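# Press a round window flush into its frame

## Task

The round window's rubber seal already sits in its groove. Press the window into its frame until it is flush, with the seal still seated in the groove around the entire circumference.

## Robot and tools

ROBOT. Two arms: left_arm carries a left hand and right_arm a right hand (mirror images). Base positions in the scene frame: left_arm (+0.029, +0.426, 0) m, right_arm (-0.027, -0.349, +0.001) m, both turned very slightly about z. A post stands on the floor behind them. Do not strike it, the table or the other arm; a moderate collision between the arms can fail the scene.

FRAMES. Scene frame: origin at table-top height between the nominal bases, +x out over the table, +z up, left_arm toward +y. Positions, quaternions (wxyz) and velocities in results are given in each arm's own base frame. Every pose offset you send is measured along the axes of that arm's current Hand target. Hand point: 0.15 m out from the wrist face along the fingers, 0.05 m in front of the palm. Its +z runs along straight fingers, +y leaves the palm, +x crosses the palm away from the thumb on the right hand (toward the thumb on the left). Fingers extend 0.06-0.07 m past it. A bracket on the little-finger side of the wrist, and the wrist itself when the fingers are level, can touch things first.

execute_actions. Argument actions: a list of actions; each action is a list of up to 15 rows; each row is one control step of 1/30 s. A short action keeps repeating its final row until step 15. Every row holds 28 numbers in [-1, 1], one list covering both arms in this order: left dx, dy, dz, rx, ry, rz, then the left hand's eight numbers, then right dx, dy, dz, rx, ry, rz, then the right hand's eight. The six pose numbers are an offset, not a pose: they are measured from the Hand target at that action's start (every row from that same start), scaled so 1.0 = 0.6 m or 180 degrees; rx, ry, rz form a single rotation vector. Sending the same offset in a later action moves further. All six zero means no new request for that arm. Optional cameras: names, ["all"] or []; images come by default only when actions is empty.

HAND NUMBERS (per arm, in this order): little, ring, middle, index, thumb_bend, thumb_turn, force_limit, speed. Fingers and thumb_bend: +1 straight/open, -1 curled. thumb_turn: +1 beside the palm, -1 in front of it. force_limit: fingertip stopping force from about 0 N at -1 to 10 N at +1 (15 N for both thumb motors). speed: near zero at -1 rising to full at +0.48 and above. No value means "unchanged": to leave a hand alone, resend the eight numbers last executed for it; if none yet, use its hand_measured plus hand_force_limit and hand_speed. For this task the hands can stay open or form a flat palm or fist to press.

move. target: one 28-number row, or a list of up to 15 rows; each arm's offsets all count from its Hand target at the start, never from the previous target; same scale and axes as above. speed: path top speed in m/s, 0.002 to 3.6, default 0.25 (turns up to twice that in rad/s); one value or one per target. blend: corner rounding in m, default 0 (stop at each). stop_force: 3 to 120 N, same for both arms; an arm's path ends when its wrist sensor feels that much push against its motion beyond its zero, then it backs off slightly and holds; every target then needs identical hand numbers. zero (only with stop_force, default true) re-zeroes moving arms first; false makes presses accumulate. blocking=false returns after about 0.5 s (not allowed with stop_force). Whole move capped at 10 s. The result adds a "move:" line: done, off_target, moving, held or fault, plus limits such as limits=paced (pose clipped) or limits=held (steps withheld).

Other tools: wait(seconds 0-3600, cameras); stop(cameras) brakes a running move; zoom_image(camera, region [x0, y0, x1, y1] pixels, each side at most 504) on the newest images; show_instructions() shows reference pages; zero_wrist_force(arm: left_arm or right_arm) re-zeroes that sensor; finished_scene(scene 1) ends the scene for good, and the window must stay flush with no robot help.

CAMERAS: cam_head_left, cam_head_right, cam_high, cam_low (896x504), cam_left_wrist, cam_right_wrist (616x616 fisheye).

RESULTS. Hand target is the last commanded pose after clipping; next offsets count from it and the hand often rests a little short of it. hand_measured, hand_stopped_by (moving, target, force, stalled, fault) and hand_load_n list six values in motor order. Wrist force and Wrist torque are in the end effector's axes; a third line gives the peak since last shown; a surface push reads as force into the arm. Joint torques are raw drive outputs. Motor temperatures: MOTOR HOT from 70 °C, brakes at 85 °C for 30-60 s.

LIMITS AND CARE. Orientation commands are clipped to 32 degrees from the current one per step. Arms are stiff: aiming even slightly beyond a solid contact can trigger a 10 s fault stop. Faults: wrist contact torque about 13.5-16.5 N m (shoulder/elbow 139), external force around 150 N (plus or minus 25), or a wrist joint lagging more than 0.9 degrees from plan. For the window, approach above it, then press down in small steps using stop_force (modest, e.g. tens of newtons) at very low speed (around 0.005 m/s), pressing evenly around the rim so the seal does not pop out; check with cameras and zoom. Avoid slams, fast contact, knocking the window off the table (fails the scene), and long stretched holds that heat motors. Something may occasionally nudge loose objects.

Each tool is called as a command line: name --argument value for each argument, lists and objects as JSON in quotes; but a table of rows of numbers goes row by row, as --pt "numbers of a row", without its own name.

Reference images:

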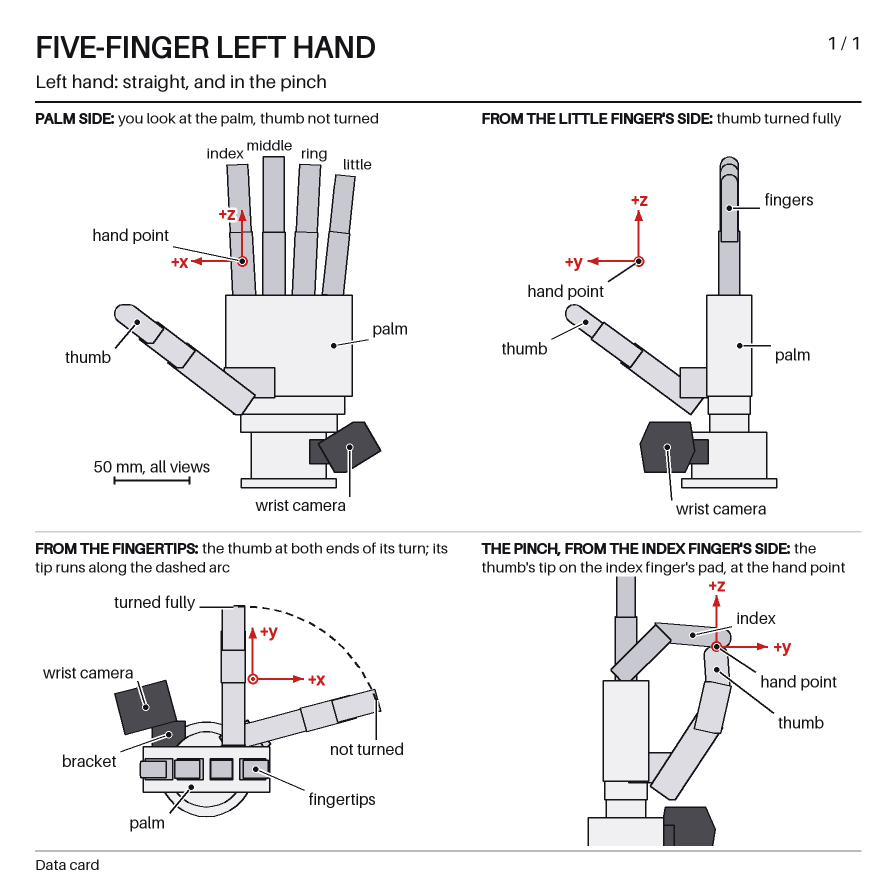

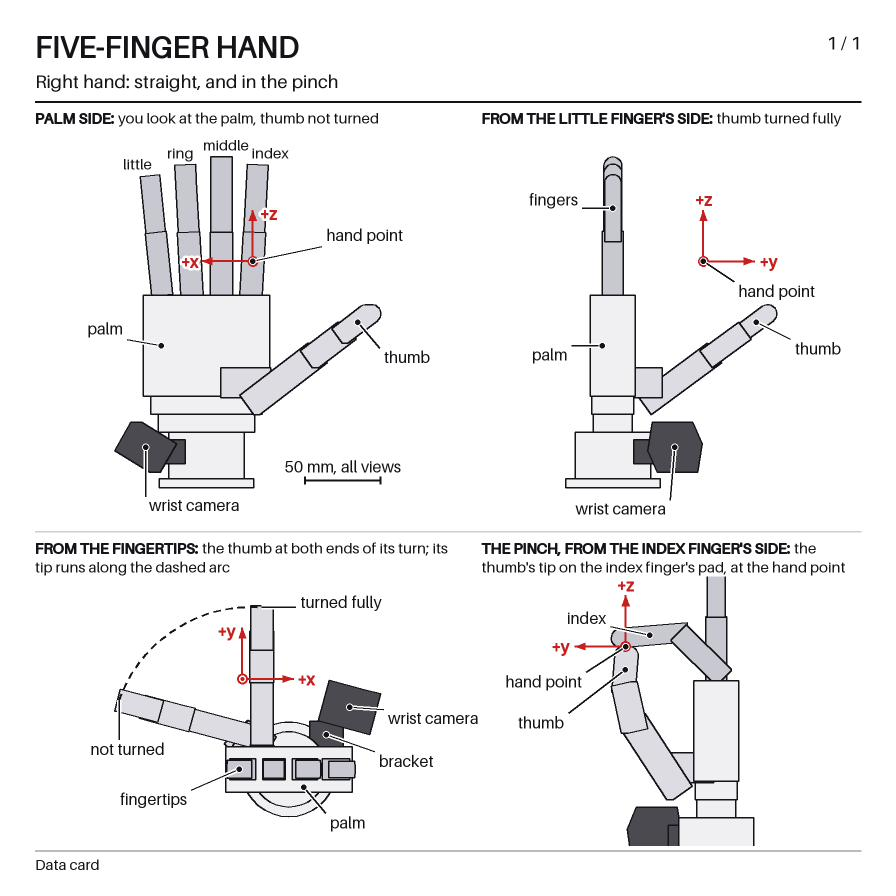

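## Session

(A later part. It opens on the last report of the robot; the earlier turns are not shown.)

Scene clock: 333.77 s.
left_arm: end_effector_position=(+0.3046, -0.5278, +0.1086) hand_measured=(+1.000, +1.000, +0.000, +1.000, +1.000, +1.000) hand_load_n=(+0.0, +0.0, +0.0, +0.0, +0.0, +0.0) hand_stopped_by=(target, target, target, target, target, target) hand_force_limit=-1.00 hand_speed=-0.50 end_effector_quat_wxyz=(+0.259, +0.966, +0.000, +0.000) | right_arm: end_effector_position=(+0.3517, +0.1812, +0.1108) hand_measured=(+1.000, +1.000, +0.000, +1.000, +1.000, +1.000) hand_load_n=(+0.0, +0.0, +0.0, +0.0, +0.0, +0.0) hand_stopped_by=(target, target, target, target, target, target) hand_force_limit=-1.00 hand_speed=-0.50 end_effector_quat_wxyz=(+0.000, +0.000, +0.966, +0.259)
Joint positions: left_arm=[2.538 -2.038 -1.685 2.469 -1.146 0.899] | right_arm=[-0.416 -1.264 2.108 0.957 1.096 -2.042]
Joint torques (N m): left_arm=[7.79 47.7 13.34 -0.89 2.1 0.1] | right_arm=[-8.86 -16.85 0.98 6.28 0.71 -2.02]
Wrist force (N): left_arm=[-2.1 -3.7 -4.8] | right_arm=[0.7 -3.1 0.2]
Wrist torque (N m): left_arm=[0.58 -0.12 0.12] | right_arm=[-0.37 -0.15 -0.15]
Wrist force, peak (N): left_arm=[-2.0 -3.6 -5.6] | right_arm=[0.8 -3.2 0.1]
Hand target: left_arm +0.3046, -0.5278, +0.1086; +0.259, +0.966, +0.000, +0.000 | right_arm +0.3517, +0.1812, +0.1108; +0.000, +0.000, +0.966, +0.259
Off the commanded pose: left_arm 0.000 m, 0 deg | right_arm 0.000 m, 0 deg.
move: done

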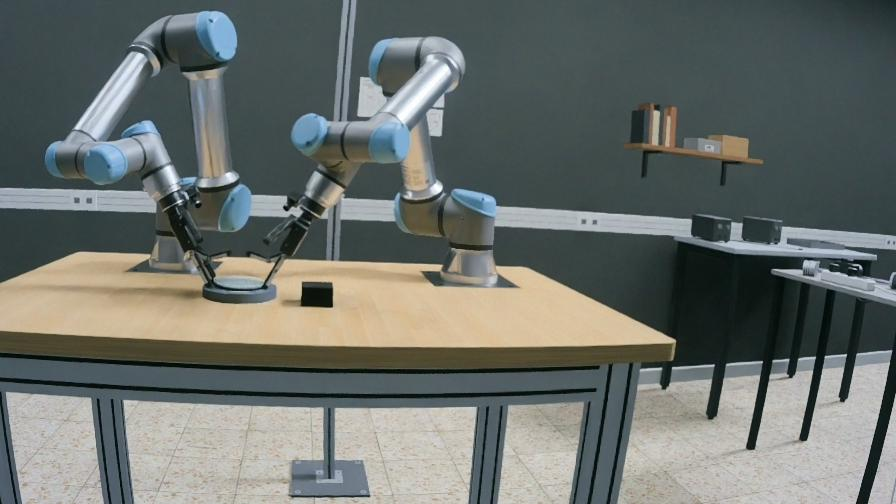

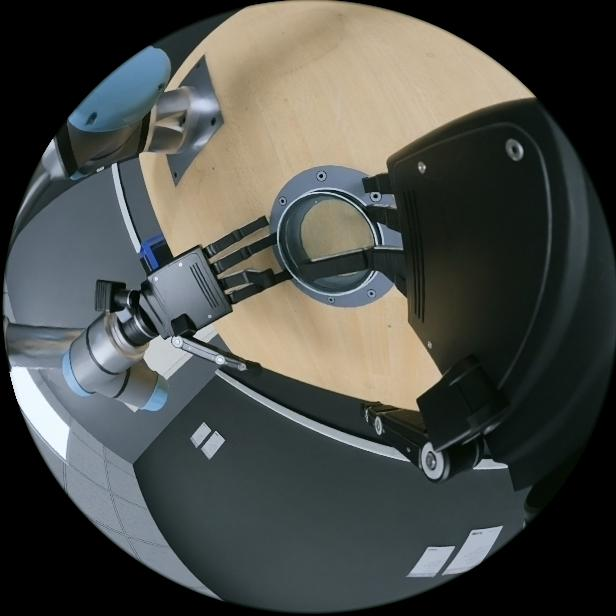

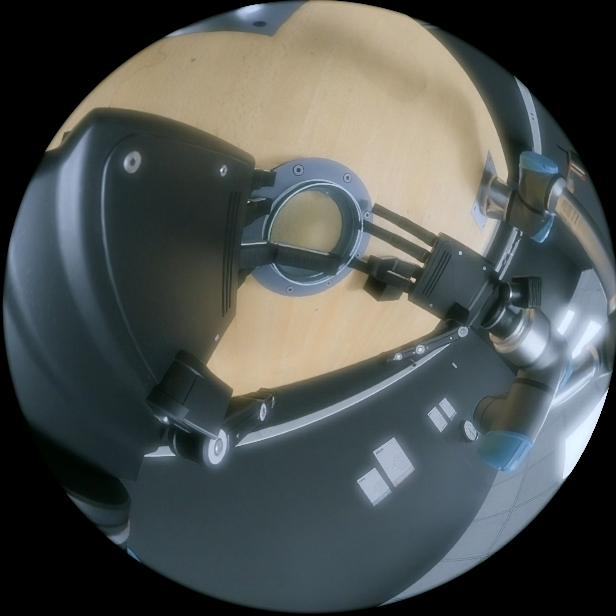

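move --target '[0,0,0,0,0,0,1,1,0,1,1,1,-1,-0.5,0,-0.0036,-0.0021,0,0,0,1,1,0,1,1,1,-1,-0.5]' --speed 0.004 --cameras '["cam_low","cam_left_wrist","cam_right_wrist"]'

zoom_image --camera "cam_low" --region '[190, 240, 290, 310]'

zoom_image --camera "cam_right_wrist" --region '[240, 150, 420, 330]'

Scene clock: 336.77 s.
left_arm: end_effector_position=(+0.3046, -0.5278, +0.1086) hand_measured=(+1.000, +1.000, +0.000, +1.000, +1.000, +1.000) hand_load_n=(+0.0, +0.0, +0.0, +0.5, +0.0, +0.0) hand_stopped_by=(target, target, target, target, target, target) hand_force_limit=-1.00 hand_speed=-0.50 end_effector_quat_wxyz=(+0.259, +0.966, +0.000, +0.000) | right_arm: end_effector_position=(+0.3517, +0.1787, +0.1108) hand_measured=(+1.000, +1.000, +0.000, +1.000, +1.000, +1.000) hand_load_n=(+0.0, -0.5, +0.0, +0.0, +0.0, +0.0) hand_stopped_by=(target, target, target, target, target, target) hand_force_limit=-1.00 hand_speed=-0.50 end_effector_quat_wxyz=(+0.000, +0.000, +0.966, +0.259)
Joint positions: left_arm=[2.538 -2.038 -1.685 2.469 -1.146 0.899] | right_arm=[-0.423 -1.264 2.108 0.959 1.098 -2.05]
Joint torques (N m): left_arm=[7.74 48.67 13.45 -1.14 1.83 0.52] | right_arm=[-7.62 -16.4 0.93 6 0.83 -1.94]
Wrist force (N): left_arm=[-2.1 -3.7 -5.1] | right_arm=[0.7 -2.8 0.1]
Wrist torque (N m): left_arm=[0.56 -0.11 0.13] | right_arm=[-0.33 -0.15 -0.13]
Wrist force, peak (N): left_arm=[-2.3 -3.6 -5.7] | right_arm=[0.5 -3.4 0.2]
Hand target: left_arm +0.3046, -0.5278, +0.1086; +0.259, +0.966, +0.000, +0.000 | right_arm +0.3517, +0.1787, +0.1108; +0.000, +0.000, +0.966, +0.259
Off the commanded pose: left_arm 0.000 m, 0 deg | right_arm 0.000 m, 0 deg.
move: done

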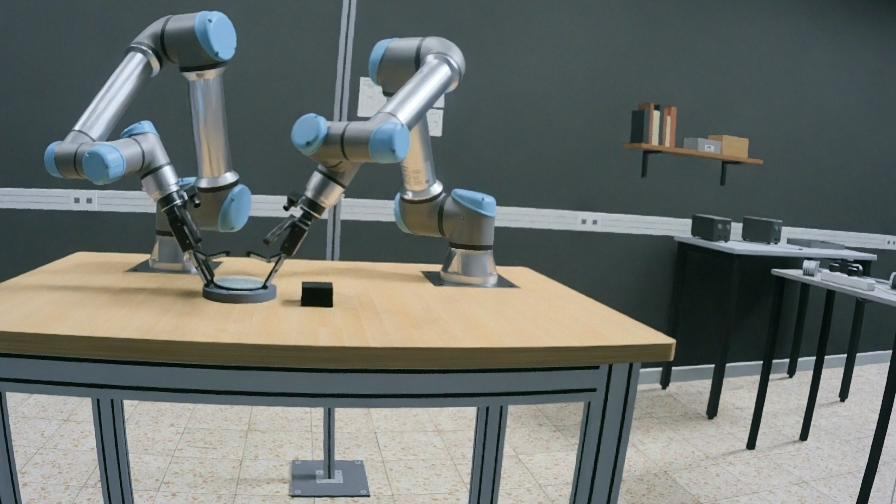

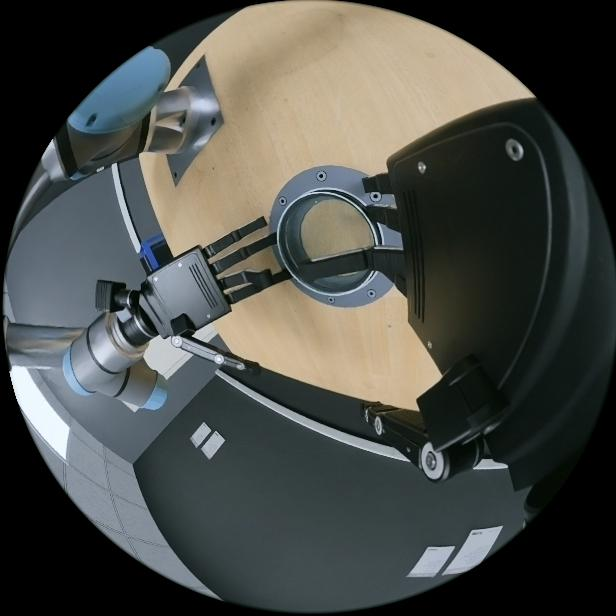

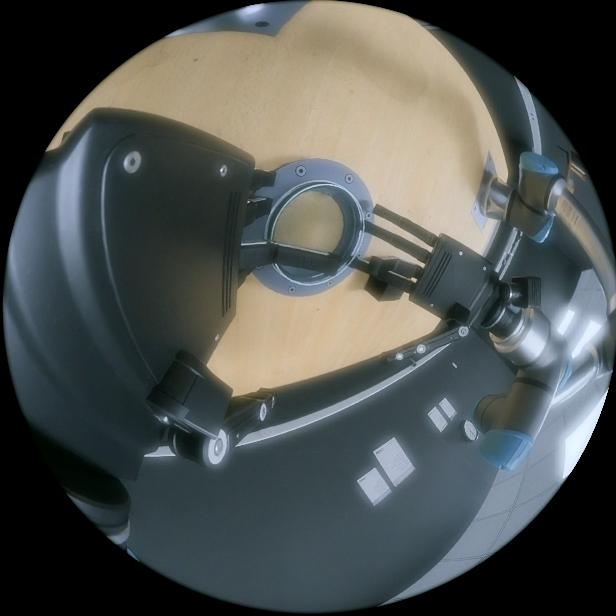

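Scaled by 5.040 from the camera's image (finer frame: 1280x720).

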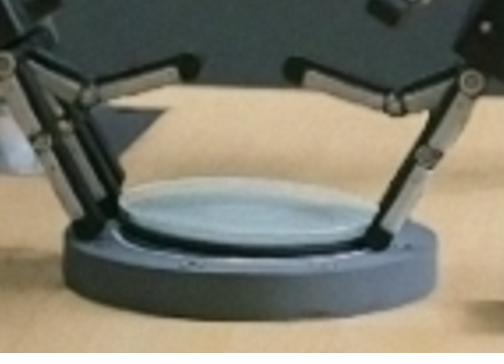

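Scaled by 2.800 from the camera's image (finer frame: 880x880).

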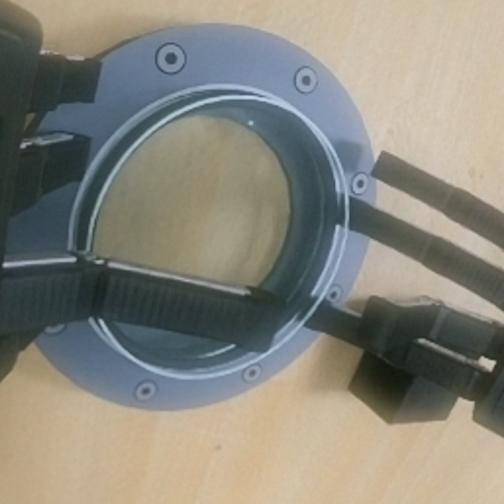

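move --pt "0 0 0 0 0 0 1 1 0 1 1 1 -1 -0.5 0 -0.0144 -0.0083 0 0 0 1 1 0 1 1 1 -1 -0.5" --pt "0 0 0 0 0 0 1 1 0 1 1 1 -1 -0.5 0 0.0109 -0.0522 0 0 0 1 1 0 1 1 1 -1 -0.5" --speed '[0.01,0.04]' --cameras '["cam_low","cam_left_wrist","cam_head_right"]'

zoom_image --camera "cam_low" --region '[190, 240, 290, 310]'

zoom_image --camera "cam_left_wrist" --region '[220, 140, 400, 320]'

zoom_image --camera "cam_head_right" --region '[460, 330, 620, 430]'

Scene clock: 343.77 s.
left_arm: end_effector_position=(+0.3046, -0.5278, +0.1086) hand_measured=(+1.000, +1.000, +0.000, +1.000, +1.000, +1.000) hand_load_n=(+0.0, +0.0, +0.5, +0.0, -0.5, +0.0) hand_stopped_by=(target, target, target, target, target, target) hand_force_limit=-1.00 hand_speed=-0.50 end_effector_quat_wxyz=(+0.259, +0.966, +0.000, +0.000) | right_arm: end_effector_position=(+0.3517, +0.1687, +0.1411) hand_measured=(+1.000, +1.000, +0.000, +1.000, +1.000, +1.000) hand_load_n=(+0.0, +0.0, +0.0, +0.0, +0.0, +0.0) hand_stopped_by=(target, target, target, target, target, target) hand_force_limit=-1.00 hand_speed=-0.50 end_effector_quat_wxyz=(+0.000, +0.000, +0.966, +0.259)
Joint positions: left_arm=[2.538 -2.038 -1.685 2.469 -1.146 0.899] | right_arm=[-0.455 -1.321 2.084 1.056 1.105 -2.084]
Joint torques (N m): left_arm=[8.6 48.19 10.01 -1.5 2.08 0.72] | right_arm=[-8.72 -32.75 -24.7 6.43 0.87 -1.66]
Wrist force (N): left_arm=[-2.1 -3.6 -4.9] | right_arm=[0.7 -3.0 -0.1]
Wrist torque (N m): left_arm=[0.60 -0.14 0.12] | right_arm=[-0.31 -0.13 -0.14]
Wrist force, peak (N): left_arm=[-2.3 -3.9 -5.6] | right_arm=[0.8 -3.7 0.0]
Hand target: left_arm +0.3046, -0.5278, +0.1086; +0.259, +0.966, +0.000, +0.000 | right_arm +0.3517, +0.1687, +0.1412; +0.000, +0.000, +0.966, +0.259
Off the commanded pose: left_arm 0.000 m, 0 deg | right_arm 0.000 m, 0 deg.
move: done
Images, in order (width x height): cam_head_right 896x504, cam_low 896x504, cam_left_wrist 616x616.

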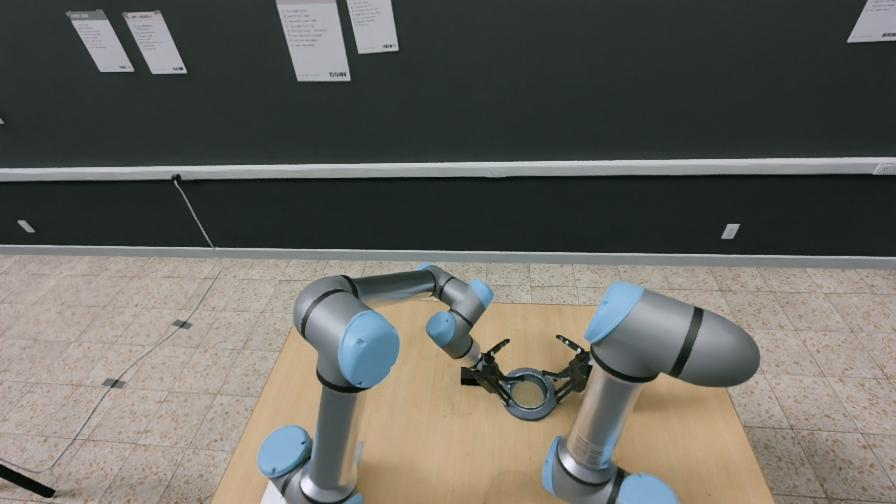

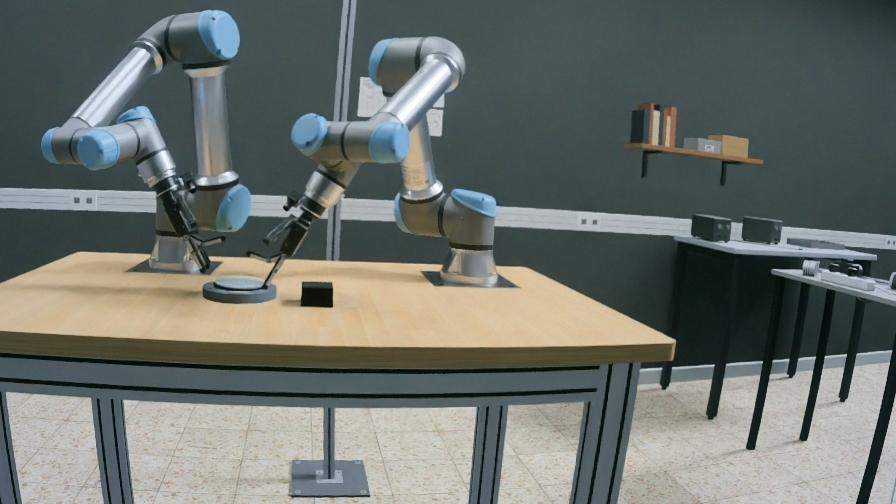

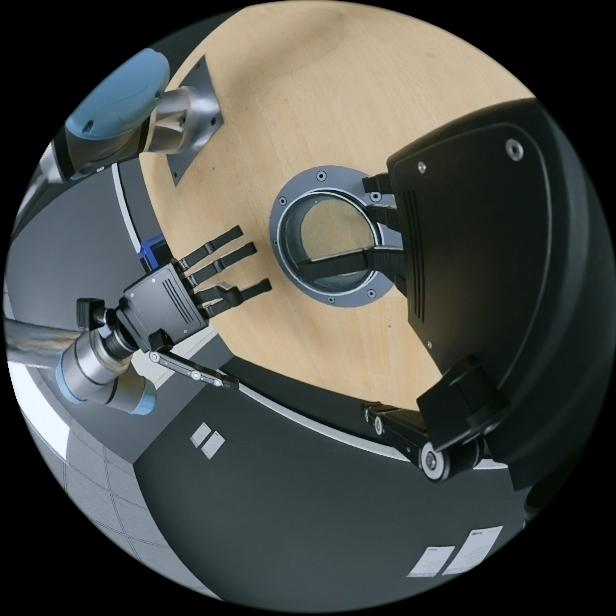

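Scaled by 5.040 from the camera's image (finer frame: 1280x720).

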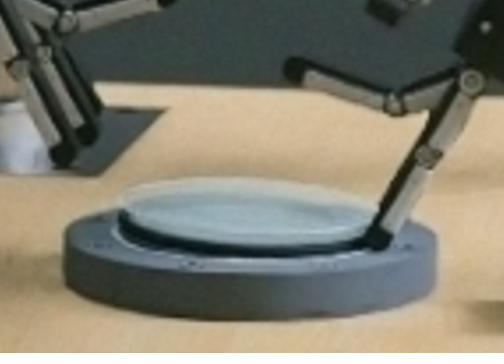

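Scaled by 2.800 from the camera's image (finer frame: 880x880).

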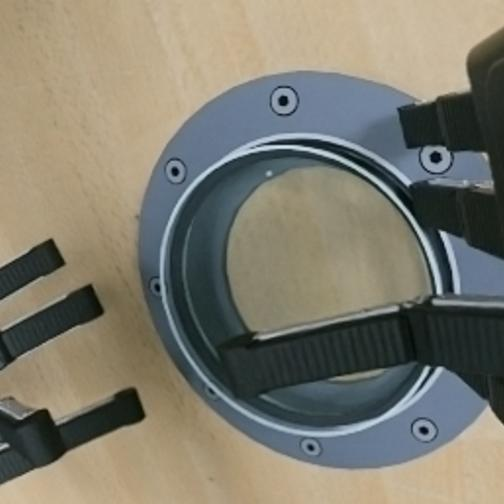

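Scaled by 3.150 from the camera's image (finer frame: 1280x720).

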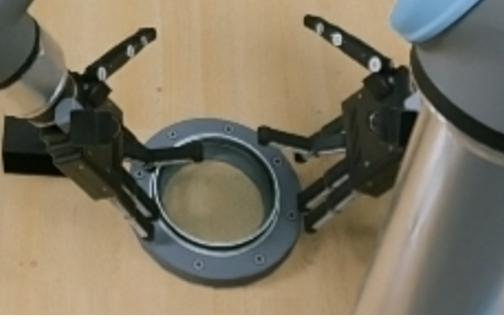

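move --pt "0 0 0 0 0 0 1 1 0 1 1 1 -1 -0.5 0 0 0 0 0 0 0 0 1 0 1 1 -1 -0.3" --pt "0 0 0 0 0 0 1 1 0 1 1 1 -1 -0.5 0 0.047 0.0249 0 0 0 0 0 1 0 1 1 -1 -0.3" --speed '[0.02,0.02]' --cameras '["cam_low","cam_right_wrist","cam_head_right"]'

zoom_image --camera "cam_low" --region '[190, 240, 290, 310]'

zoom_image --camera "cam_head_right" --region '[460, 330, 620, 430]'

Scene clock: 351.43 s.
left_arm: end_effector_position=(+0.3046, -0.5278, +0.1086) hand_measured=(+1.000, +1.000, +0.000, +1.000, +1.000, +1.000) hand_load_n=(-0.5, +0.0, +0.0, +0.0, +0.0, +0.0) hand_stopped_by=(target, target, target, target, target, target) hand_force_limit=-1.00 hand_speed=-0.50 end_effector_quat_wxyz=(+0.259, +0.966, +0.000, +0.000) | right_arm: end_effector_position=(+0.3517, +0.2005, +0.1423) hand_measured=(+0.000, +0.000, +1.000, +0.000, +1.000, +1.000) hand_load_n=(+0.0, +0.0, +0.0, +0.0, +0.0, +0.0) hand_stopped_by=(target, target, target, target, target, target) hand_force_limit=-1.00 hand_speed=-0.30 end_effector_quat_wxyz=(+0.000, +0.000, +0.966, +0.259)
Joint positions: left_arm=[2.538 -2.038 -1.685 2.469 -1.146 0.899] | right_arm=[-0.354 -1.328 2.072 1.025 1.083 -1.974]
Joint torques (N m): left_arm=[8.82 48 11.13 -1.4 1.76 0.91] | right_arm=[9.41 -34.93 -25.59 -0.42 -2.48 2.16]
Wrist force (N): left_arm=[-2.2 -3.7 -5.3] | right_arm=[0.4 -2.6 0.0]
Wrist torque (N m): left_arm=[0.59 -0.11 0.12] | right_arm=[-0.31 -0.08 -0.30]
Wrist force, peak (N): left_arm=[-2.4 -4.0 -5.4] | right_arm=[0.8 -3.4 -0.2]
Hand target: left_arm +0.3046, -0.5278, +0.1086; +0.259, +0.966, +0.000, +0.000 | right_arm +0.3517, +0.2006, +0.1423; +0.000, +0.000, +0.966, +0.259
Off the commanded pose: left_arm 0.000 m, 0 deg | right_arm 0.000 m, 0 deg.
move: done
Images, in order (width x height): cam_head_right 896x504, cam_low 896x504, cam_right_wrist 616x616.

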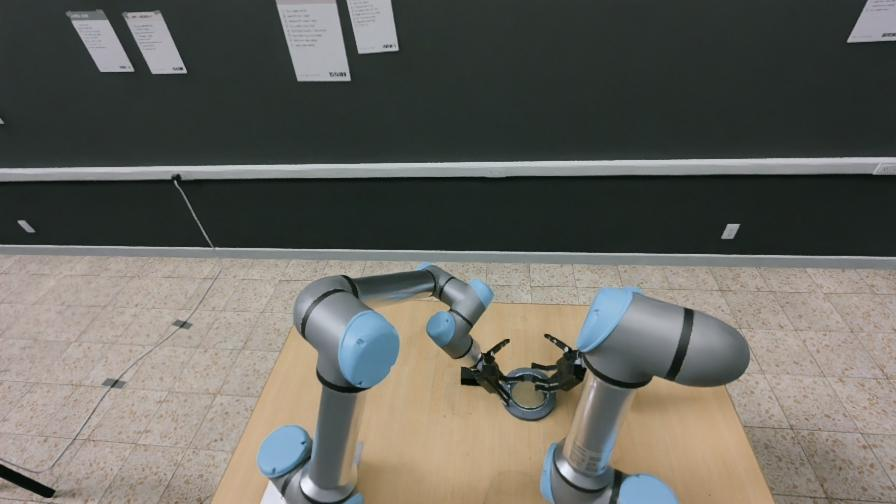

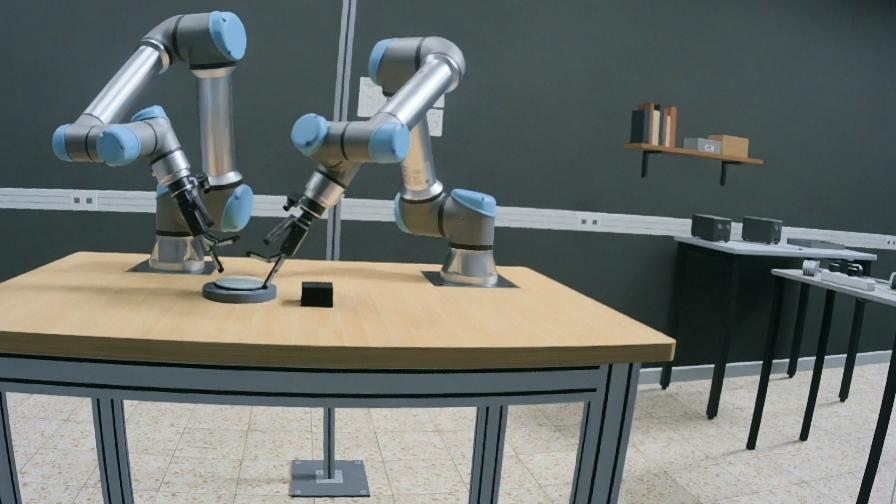

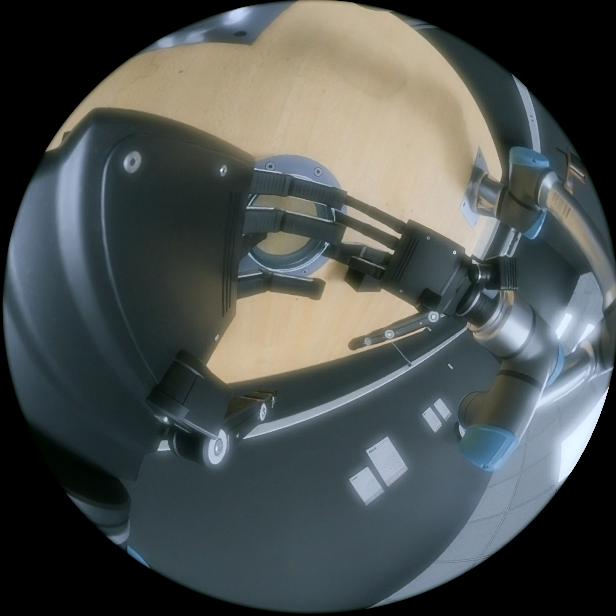

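Scaled by 5.040 from the camera's image (finer frame: 1280x720).

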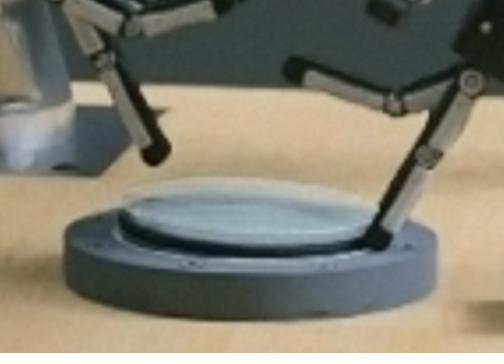

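Scaled by 3.150 from the camera's image (finer frame: 1280x720).

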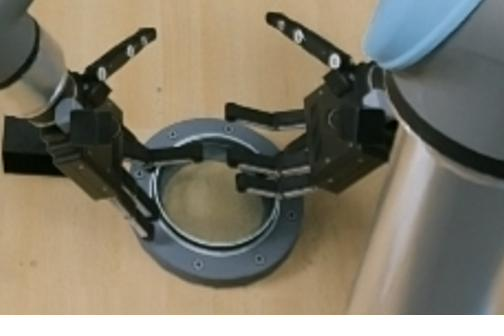

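move --target '[0,0,0,0,0,0,1,1,0,1,1,1,-1,-0.5,0,-0.015,0.026,0,0,0,0,0,1,0,1,1,-1,-0.3]' --speed 0.005 --stop_force 3 --cameras '["cam_low","cam_head_right"]'

zoom_image --camera "cam_low" --region '[190, 240, 290, 310]'

Scene clock: 358.47 s.
left_arm: end_effector_position=(+0.3046, -0.5278, +0.1086) hand_measured=(+1.000, +1.000, +0.000, +1.000, +1.000, +1.000) hand_load_n=(+0.0, +0.0, +0.0, +0.5, +0.0, +0.0) hand_stopped_by=(target, target, target, target, target, target) hand_force_limit=-1.00 hand_speed=-0.50 end_effector_quat_wxyz=(+0.259, +0.966, +0.000, +0.000) | right_arm: end_effector_position=(+0.3517, +0.2006, +0.1275) hand_measured=(+0.000, +0.000, +1.000, +0.000, +1.000, +1.000) hand_load_n=(+0.0, +0.0, +0.0, +0.0, +0.0, +0.0) hand_stopped_by=(target, target, target, target, target, target) hand_force_limit=-1.00 hand_speed=-0.30 end_effector_quat_wxyz=(+0.000, +0.000, +0.966, +0.259)
Joint positions: left_arm=[2.538 -2.038 -1.685 2.469 -1.146 0.899] | right_arm=[-0.354 -1.301 2.087 0.983 1.083 -1.974]
Joint torques (N m): left_arm=[7.58 48.43 10.37 -1.22 2.08 1.38] | right_arm=[5.47 -34.76 -25.36 5.79 -0.91 1.51]
Wrist force (N): left_arm=[-2.0 -6.5 -5.3] | right_arm=[0.7 -2.6 -1.9]
Wrist torque (N m): left_arm=[0.45 -0.14 0.19] | right_arm=[-0.19 -0.09 -0.29]
Wrist force, peak (N): left_arm=[-2.1 -6.8 -6.1] | right_arm=[-0.6 -2.5 -4.8]
Hand target: left_arm +0.3046, -0.5278, +0.1086; +0.259, +0.966, +0.000, +0.000 | right_arm +0.3517, +0.2006, +0.1275; +0.000, +0.000, +0.966, +0.259 (not the last commanded pose)
Off the commanded pose: left_arm 0.000 m, 0 deg | right_arm 0.003 m, 0 deg.
move: contact (right_arm)
Images, in order (width x height): cam_head_right 896x504, cam_low 896x504.

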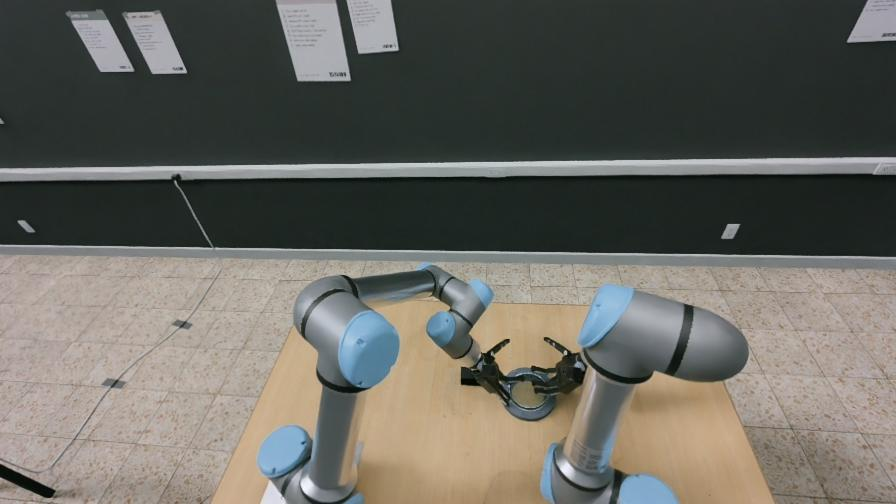

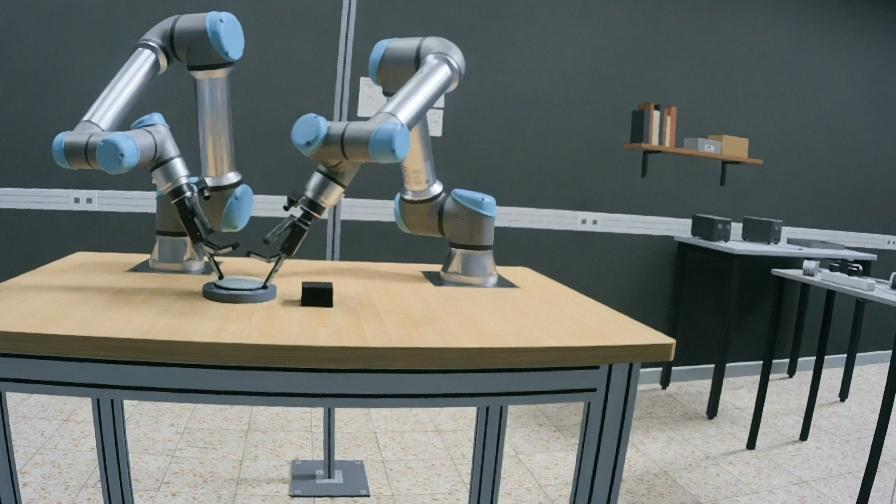

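Scaled by 5.040 from the camera's image (finer frame: 1280x720).

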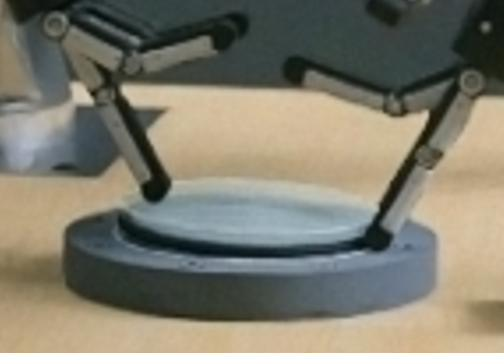

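move --target '[0,-0.00072,0.00042,0,0,0,1,1,0,1,1,1,-1,-0.5,0,-0.00025,0.00043,0,0,0,0,0,1,0,1,1,-1,-0.3]' --speed 0.002

move --target '[0,-0.00072,0.00042,0,0,0,1,1,0,1,1,1,-1,-0.5,0,-0.00025,0.00043,0,0,0,0,0,1,0,1,1,-1,-0.3]' --speed 0.002 --cameras '["cam_low"]'

zoom_image --camera "cam_low" --region '[190, 240, 290, 310]'

Scene clock: 362.27 s.
left_arm: end_effector_position=(+0.3046, -0.5275, +0.1083) hand_measured=(+1.000, +1.000, +0.000, +1.000, +1.000, +1.000) hand_load_n=(+0.0, +0.0, +0.0, +0.0, +0.0, +0.0) hand_stopped_by=(target, target, target, target, target, target) hand_force_limit=-1.00 hand_speed=-0.50 end_effector_quat_wxyz=(+0.259, +0.966, +0.000, +0.000) | right_arm: end_effector_position=(+0.3518, +0.2005, +0.1273) hand_measured=(+0.000, +0.000, +1.000, +0.000, +1.000, +1.000) hand_load_n=(+0.0, +0.0, +0.0, +0.0, +0.0, +0.0) hand_stopped_by=(target, target, target, target, target, target) hand_force_limit=-1.00 hand_speed=-0.30 end_effector_quat_wxyz=(+0.000, +0.000, +0.966, +0.259)
Joint positions: left_arm=[2.539 -2.038 -1.686 2.47 -1.146 0.899] | right_arm=[-0.354 -1.3 2.087 0.982 1.083 -1.974]
Joint torques (N m): left_arm=[10.71 23.44 4.9 1.11 2.83 1.66] | right_arm=[5.12 -15.57 0.56 -0.62 -0.95 1.41]
Wrist force (N): left_arm=[-0.6 -1.3 -10.9] | right_arm=[1.1 -2.9 -4.1]
Wrist torque (N m): left_arm=[0.91 -0.36 0.09] | right_arm=[-0.11 -0.06 -0.28]
Wrist force, peak (N): left_arm=[-0.7 -1.2 -11.5] | right_arm=[1.1 -2.9 -4.1]
Hand target: left_arm +0.3046, -0.5275, +0.1081; +0.259, +0.966, +0.000, +0.000 | right_arm +0.3517, +0.2006, +0.1272; +0.000, +0.000, +0.966, +0.259
Off the commanded pose: left_arm 0.000 m, 0 deg | right_arm 0.000 m, 0 deg.
move: done

Scene clock: 362.77 s.
left_arm: end_effector_position=(+0.3046, -0.5273, +0.1077) hand_measured=(+1.000, +1.000, +0.000, +1.000, +1.000, +1.000) hand_load_n=(+0.0, +0.0, +0.0, +0.0, +0.0, +0.0) hand_stopped_by=(target, target, target, target, target, target) hand_force_limit=-1.00 hand_speed=-0.50 end_effector_quat_wxyz=(+0.259, +0.966, +0.000, +0.000) | right_arm: end_effector_position=(+0.3517, +0.2006, +0.1269) hand_measured=(+0.000, +0.000, +1.000, +0.000, +1.000, +1.000) hand_load_n=(+0.0, +0.0, +0.0, +0.0, +0.0, +0.0) hand_stopped_by=(target, target, target, target, target, target) hand_force_limit=-1.00 hand_speed=-0.30 end_effector_quat_wxyz=(+0.000, +0.000, +0.966, +0.259)
Joint positions: left_arm=[2.539 -2.039 -1.687 2.471 -1.146 0.9] | right_arm=[-0.354 -1.3 2.087 0.981 1.083 -1.974]
Joint torques (N m): left_arm=[9.77 15.95 4.68 1.45 2.57 1.64] | right_arm=[3.7 -14.25 2.23 -0.56 -0.9 0.96]
Wrist force (N): left_arm=[1.1 1.0 -21.2] | right_arm=[-1.3 -2.5 -5.2]
Wrist torque (N m): left_arm=[1.49 -0.69 0.12] | right_arm=[0.03 0.06 -0.40]
Wrist force, peak (N): left_arm=[1.0 1.4 -21.8] | right_arm=[-1.3 -2.6 -5.7]
Hand target: left_arm +0.3046, -0.5273, +0.1077; +0.259, +0.966, +0.000, +0.000 | right_arm +0.3517, +0.2006, +0.1269; +0.000, +0.000, +0.966, +0.259
Off the commanded pose: left_arm 0.000 m, 0 deg | right_arm 0.000 m, 0 deg.
move: done

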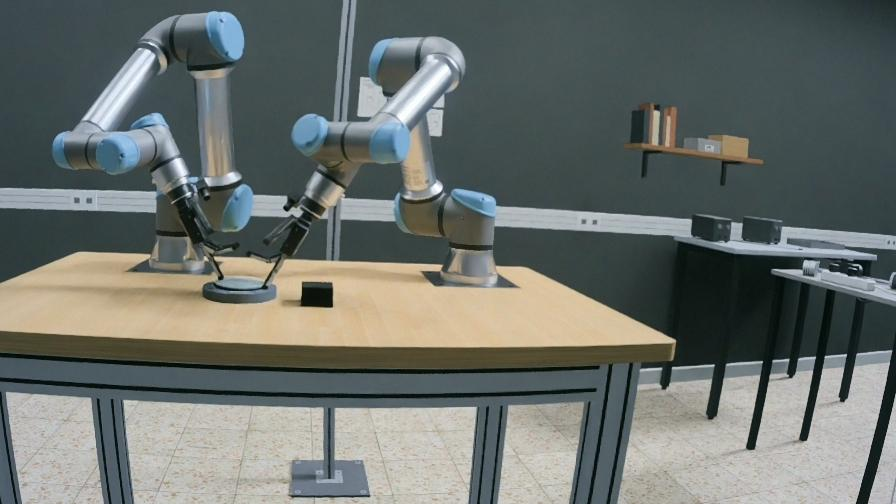

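Scaled by 5.040 from the camera's image (finer frame: 1280x720).

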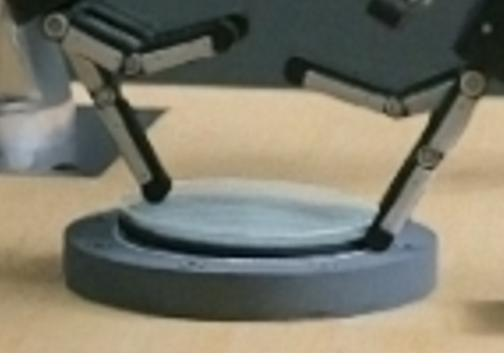

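move --target '[0,0.00075,-0.0013,0,0,0,1,1,0,1,1,1,-1,-0.5,0,0,0,0,0,0,0,0,1,0,1,1,-1,-0.3]' --speed 0.004

move --target '[0,-0.00072,-0.00042,0,0,0,1,1,0,1,1,1,-1,-0.5,0,0,0,0,0,0,0,0,1,0,1,1,-1,-0.3]' --speed 0.002 --cameras '["cam_low"]'

zoom_image --camera "cam_low" --region '[190, 240, 290, 310]'

Scene clock: 365.93 s.
left_arm: end_effector_position=(+0.3046, -0.5272, +0.1085) hand_measured=(+1.000, +1.000, +0.000, +1.000, +1.000, +1.000) hand_load_n=(+0.0, +0.0, +0.0, +0.0, +0.0, +0.0) hand_stopped_by=(target, target, target, target, target, target) hand_force_limit=-1.00 hand_speed=-0.50 end_effector_quat_wxyz=(+0.259, +0.966, +0.000, +0.000) | right_arm: end_effector_position=(+0.3517, +0.2006, +0.1269) hand_measured=(+0.000, +0.000, +1.000, +0.000, +1.000, +1.000) hand_load_n=(+0.0, +0.0, +0.0, +0.0, +0.0, +0.0) hand_stopped_by=(target, target, target, target, target, target) hand_force_limit=-1.00 hand_speed=-0.30 end_effector_quat_wxyz=(+0.000, +0.000, +0.966, +0.259)
Joint positions: left_arm=[2.539 -2.038 -1.687 2.469 -1.146 0.9] | right_arm=[-0.354 -1.299 2.087 0.981 1.083 -1.974]
Joint torques (N m): left_arm=[2.77 51.74 26.49 -3.22 2.22 1.55] | right_arm=[-1.81 -14.99 1.1 -0.38 -0.5 -0.73]
Wrist force (N): left_arm=[-1.4 -3.0 -3.7] | right_arm=[-0.3 -2.8 -2.8]
Wrist torque (N m): left_arm=[0.24 -0.10 0.03] | right_arm=[-0.14 -0.09 -0.35]
Wrist force, peak (N): left_arm=[2.1 1.5 -23.8] | right_arm=[-1.4 -2.2 -6.3]
Hand target: left_arm +0.3046, -0.5273, +0.1086; +0.259, +0.966, +0.000, +0.000 | right_arm +0.3517, +0.2006, +0.1269; +0.000, +0.000, +0.966, +0.259
Off the commanded pose: left_arm 0.000 m, 0 deg | right_arm 0.000 m, 0 deg.
move: done

Scene clock: 366.43 s.
left_arm: end_effector_position=(+0.3046, -0.5268, +0.1086) hand_measured=(+1.000, +1.000, +0.000, +1.000, +1.000, +1.000) hand_load_n=(+0.0, +0.0, +0.0, +0.5, +0.0, +0.0) hand_stopped_by=(target, target, target, target, target, target) hand_force_limit=-1.00 hand_speed=-0.50 end_effector_quat_wxyz=(+0.259, +0.966, +0.000, +0.000) | right_arm: end_effector_position=(+0.3517, +0.2006, +0.1269) hand_measured=(+0.000, +0.000, +1.000, +0.000, +1.000, +1.000) hand_load_n=(+0.0, +0.0, +0.0, +0.0, +0.0, +0.0) hand_stopped_by=(target, target, target, target, target, target) hand_force_limit=-1.00 hand_speed=-0.30 end_effector_quat_wxyz=(+0.000, +0.000, +0.966, +0.259)
Joint positions: left_arm=[2.54 -2.037 -1.688 2.469 -1.146 0.901] | right_arm=[-0.354 -1.299 2.087 0.981 1.083 -1.974]
Joint torques (N m): left_arm=[13.38 51.5 5.47 -0.21 2.66 1.59] | right_arm=[-2.25 -17.18 -0.76 0 -0.38 -1.11]
Wrist force (N): left_arm=[-0.4 -0.9 -1.2] | right_arm=[0.6 -2.8 -0.1]
Wrist torque (N m): left_arm=[0.25 -0.03 0.04] | right_arm=[-0.32 -0.18 -0.30]
Wrist force, peak (N): left_arm=[-1.1 -5.3 -2.2] | right_arm=[-0.2 -2.6 -3.0]
Hand target: left_arm +0.3046, -0.5268, +0.1086; +0.259, +0.966, +0.000, +0.000 | right_arm +0.3517, +0.2006, +0.1269; +0.000, +0.000, +0.966, +0.259
Off the commanded pose: left_arm 0.000 m, 0 deg | right_arm 0.000 m, 0 deg.
move: done

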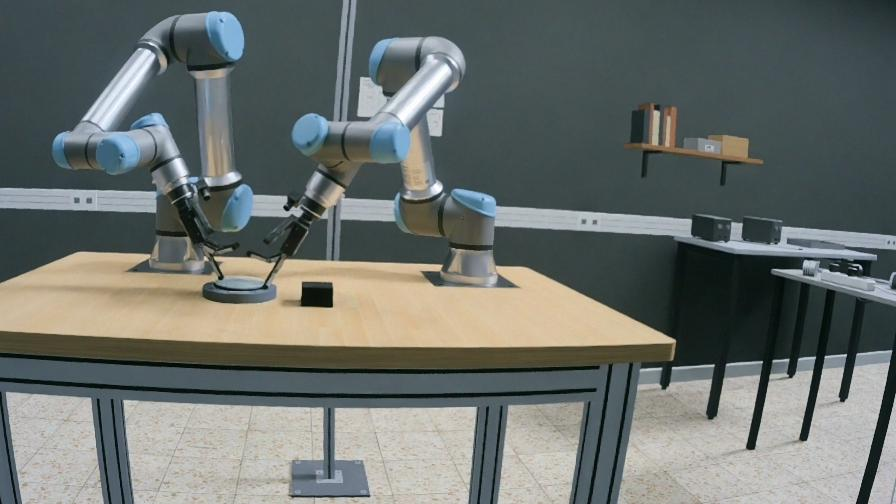

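Scaled by 5.040 from the camera's image (finer frame: 1280x720).

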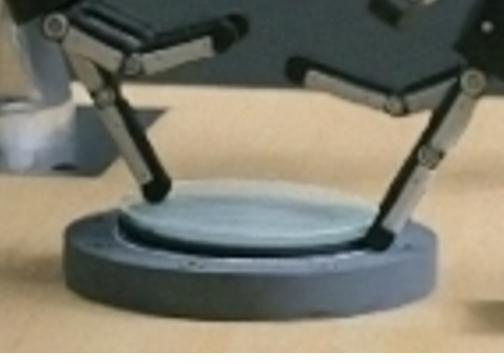

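move --pt "0 -0.00289 -0.00167 0 0 0 1 1 0 1 1 1 -1 -0.5 0 0 0 0 0 0 0 0 1 0 1 1 -1 -0.3" --pt "0 -0.0173 -0.01 0 0 0 1 1 0 1 1 1 -1 -0.5 0 0 0 0 0 0 0 0 1 0 1 1 -1 -0.3" --pt "0 0.0077 -0.0533 0 0 0 1 1 0 1 1 1 -1 -0.5 0 0 0 0 0 0 0 0 1 0 1 1 -1 -0.3" --speed '[0.002,0.01,0.04]' --cameras '["cam_low","cam_left_wrist","cam_head_right","cam_right_wrist"]'

zoom_image --camera "cam_low" --region '[190, 240, 290, 310]'

zoom_image --camera "cam_left_wrist" --region '[220, 140, 400, 320]'

zoom_image --camera "cam_head_right" --region '[460, 330, 620, 430]'

Scene clock: 372.60 s.
left_arm: end_effector_position=(+0.3046, -0.5148, +0.1385) hand_measured=(+1.000, +1.000, +0.000, +1.000, +1.000, +1.000) hand_load_n=(+0.0, +0.0, +0.0, +0.0, +0.0, +0.0) hand_stopped_by=(target, target, target, target, target, target) hand_force_limit=-1.00 hand_speed=-0.50 end_effector_quat_wxyz=(+0.259, +0.966, +0.000, +0.000) | right_arm: end_effector_position=(+0.3517, +0.2006, +0.1269) hand_measured=(+0.000, +0.000, +1.000, +0.000, +1.000, +1.000) hand_load_n=(+0.0, +0.5, +0.0, +0.0, +0.0, +0.0) hand_stopped_by=(target, target, target, target, target, target) hand_force_limit=-1.00 hand_speed=-0.30 end_effector_quat_wxyz=(+0.000, +0.000, +0.966, +0.259)
Joint positions: left_arm=[2.564 -1.982 -1.686 2.402 -1.138 0.926] | right_arm=[-0.354 -1.299 2.087 0.981 1.083 -1.974]
Joint torques (N m): left_arm=[11.42 50.34 25.87 -4.05 2.01 1.56] | right_arm=[-6.72 -34 -19.89 5.51 0.11 -1.19]
Wrist force (N): left_arm=[-0.7 0.8 -0.5] | right_arm=[0.9 -3.0 0.0]
Wrist torque (N m): left_arm=[0.23 0.02 0.00] | right_arm=[-0.36 -0.20 -0.28]
Wrist force, peak (N): left_arm=[-0.7 -0.6 -1.7] | right_arm=[1.1 -3.3 0.0]
Hand target: left_arm +0.3046, -0.5148, +0.1386; +0.259, +0.966, +0.000, +0.000 | right_arm +0.3517, +0.2006, +0.1269; +0.000, +0.000, +0.966, +0.259
Off the commanded pose: left_arm 0.000 m, 0 deg | right_arm 0.000 m, 0 deg.
move: done
Images, in order (width x height): cam_head_right 896x504, cam_low 896x504, cam_left_wrist 616x616, cam_right_wrist 616x616.

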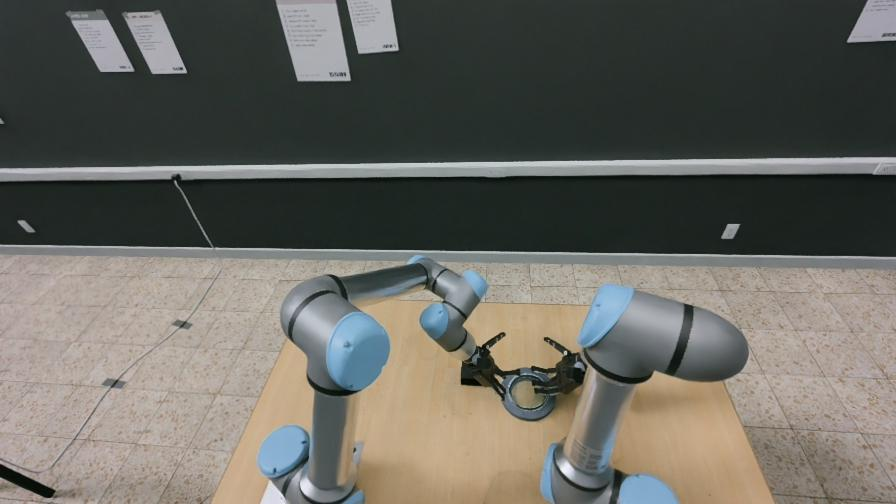

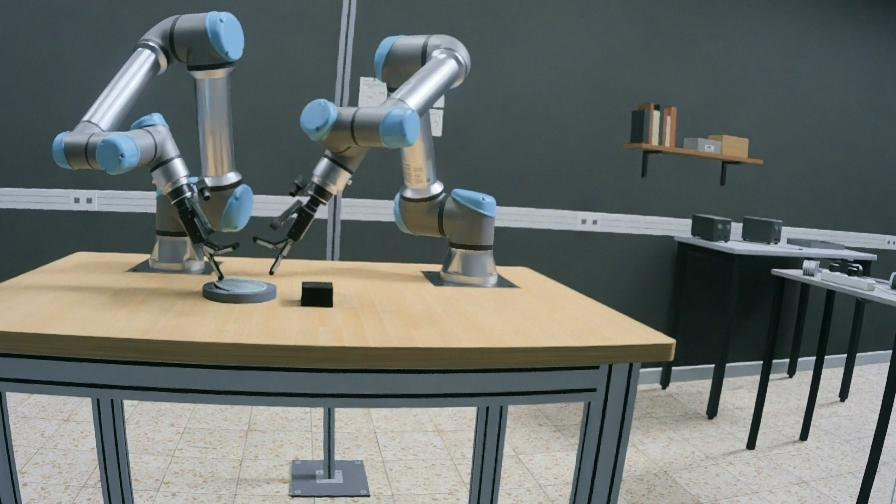

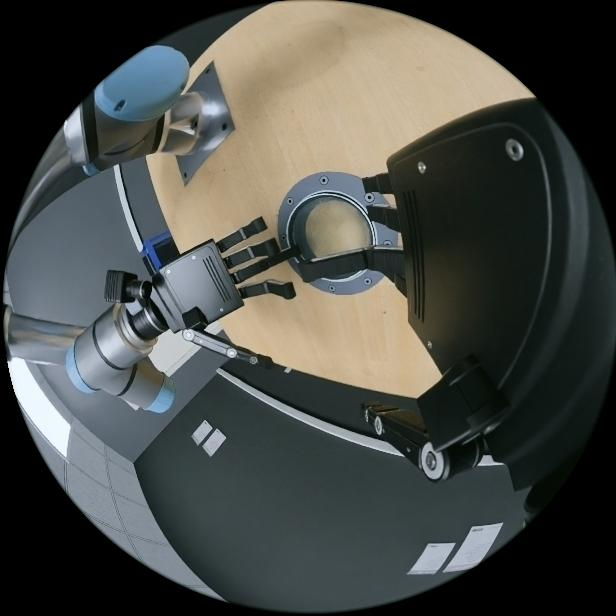

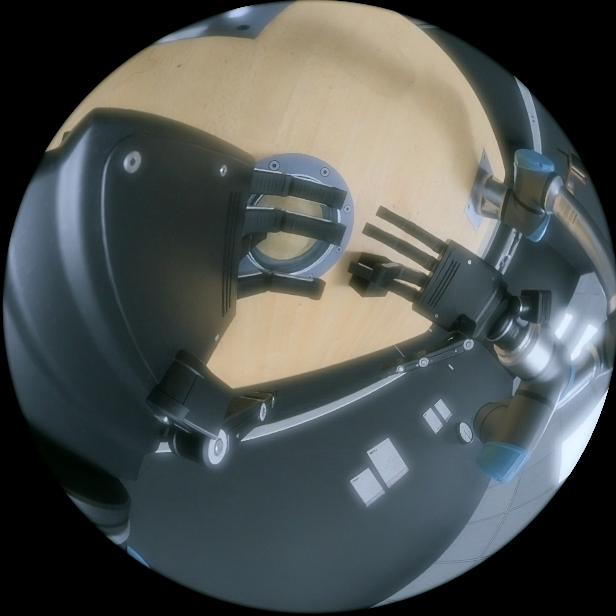

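Scaled by 5.040 from the camera's image (finer frame: 1280x720).

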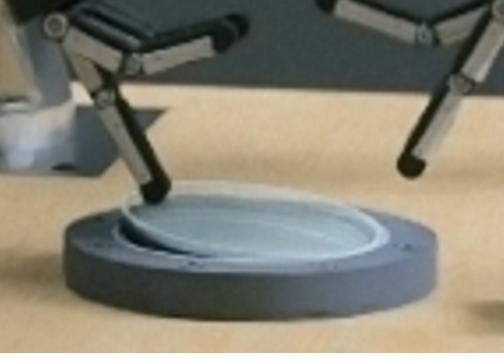

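Scaled by 2.800 from the camera's image (finer frame: 880x880).

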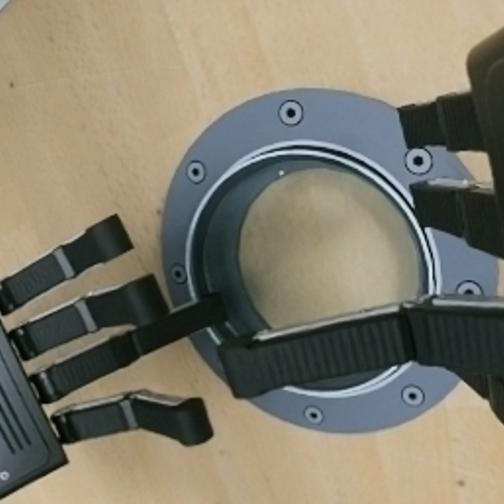

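Scaled by 3.150 from the camera's image (finer frame: 1280x720).

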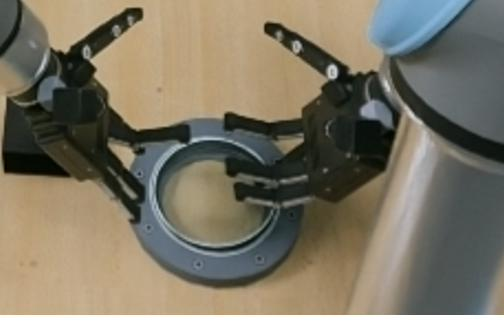

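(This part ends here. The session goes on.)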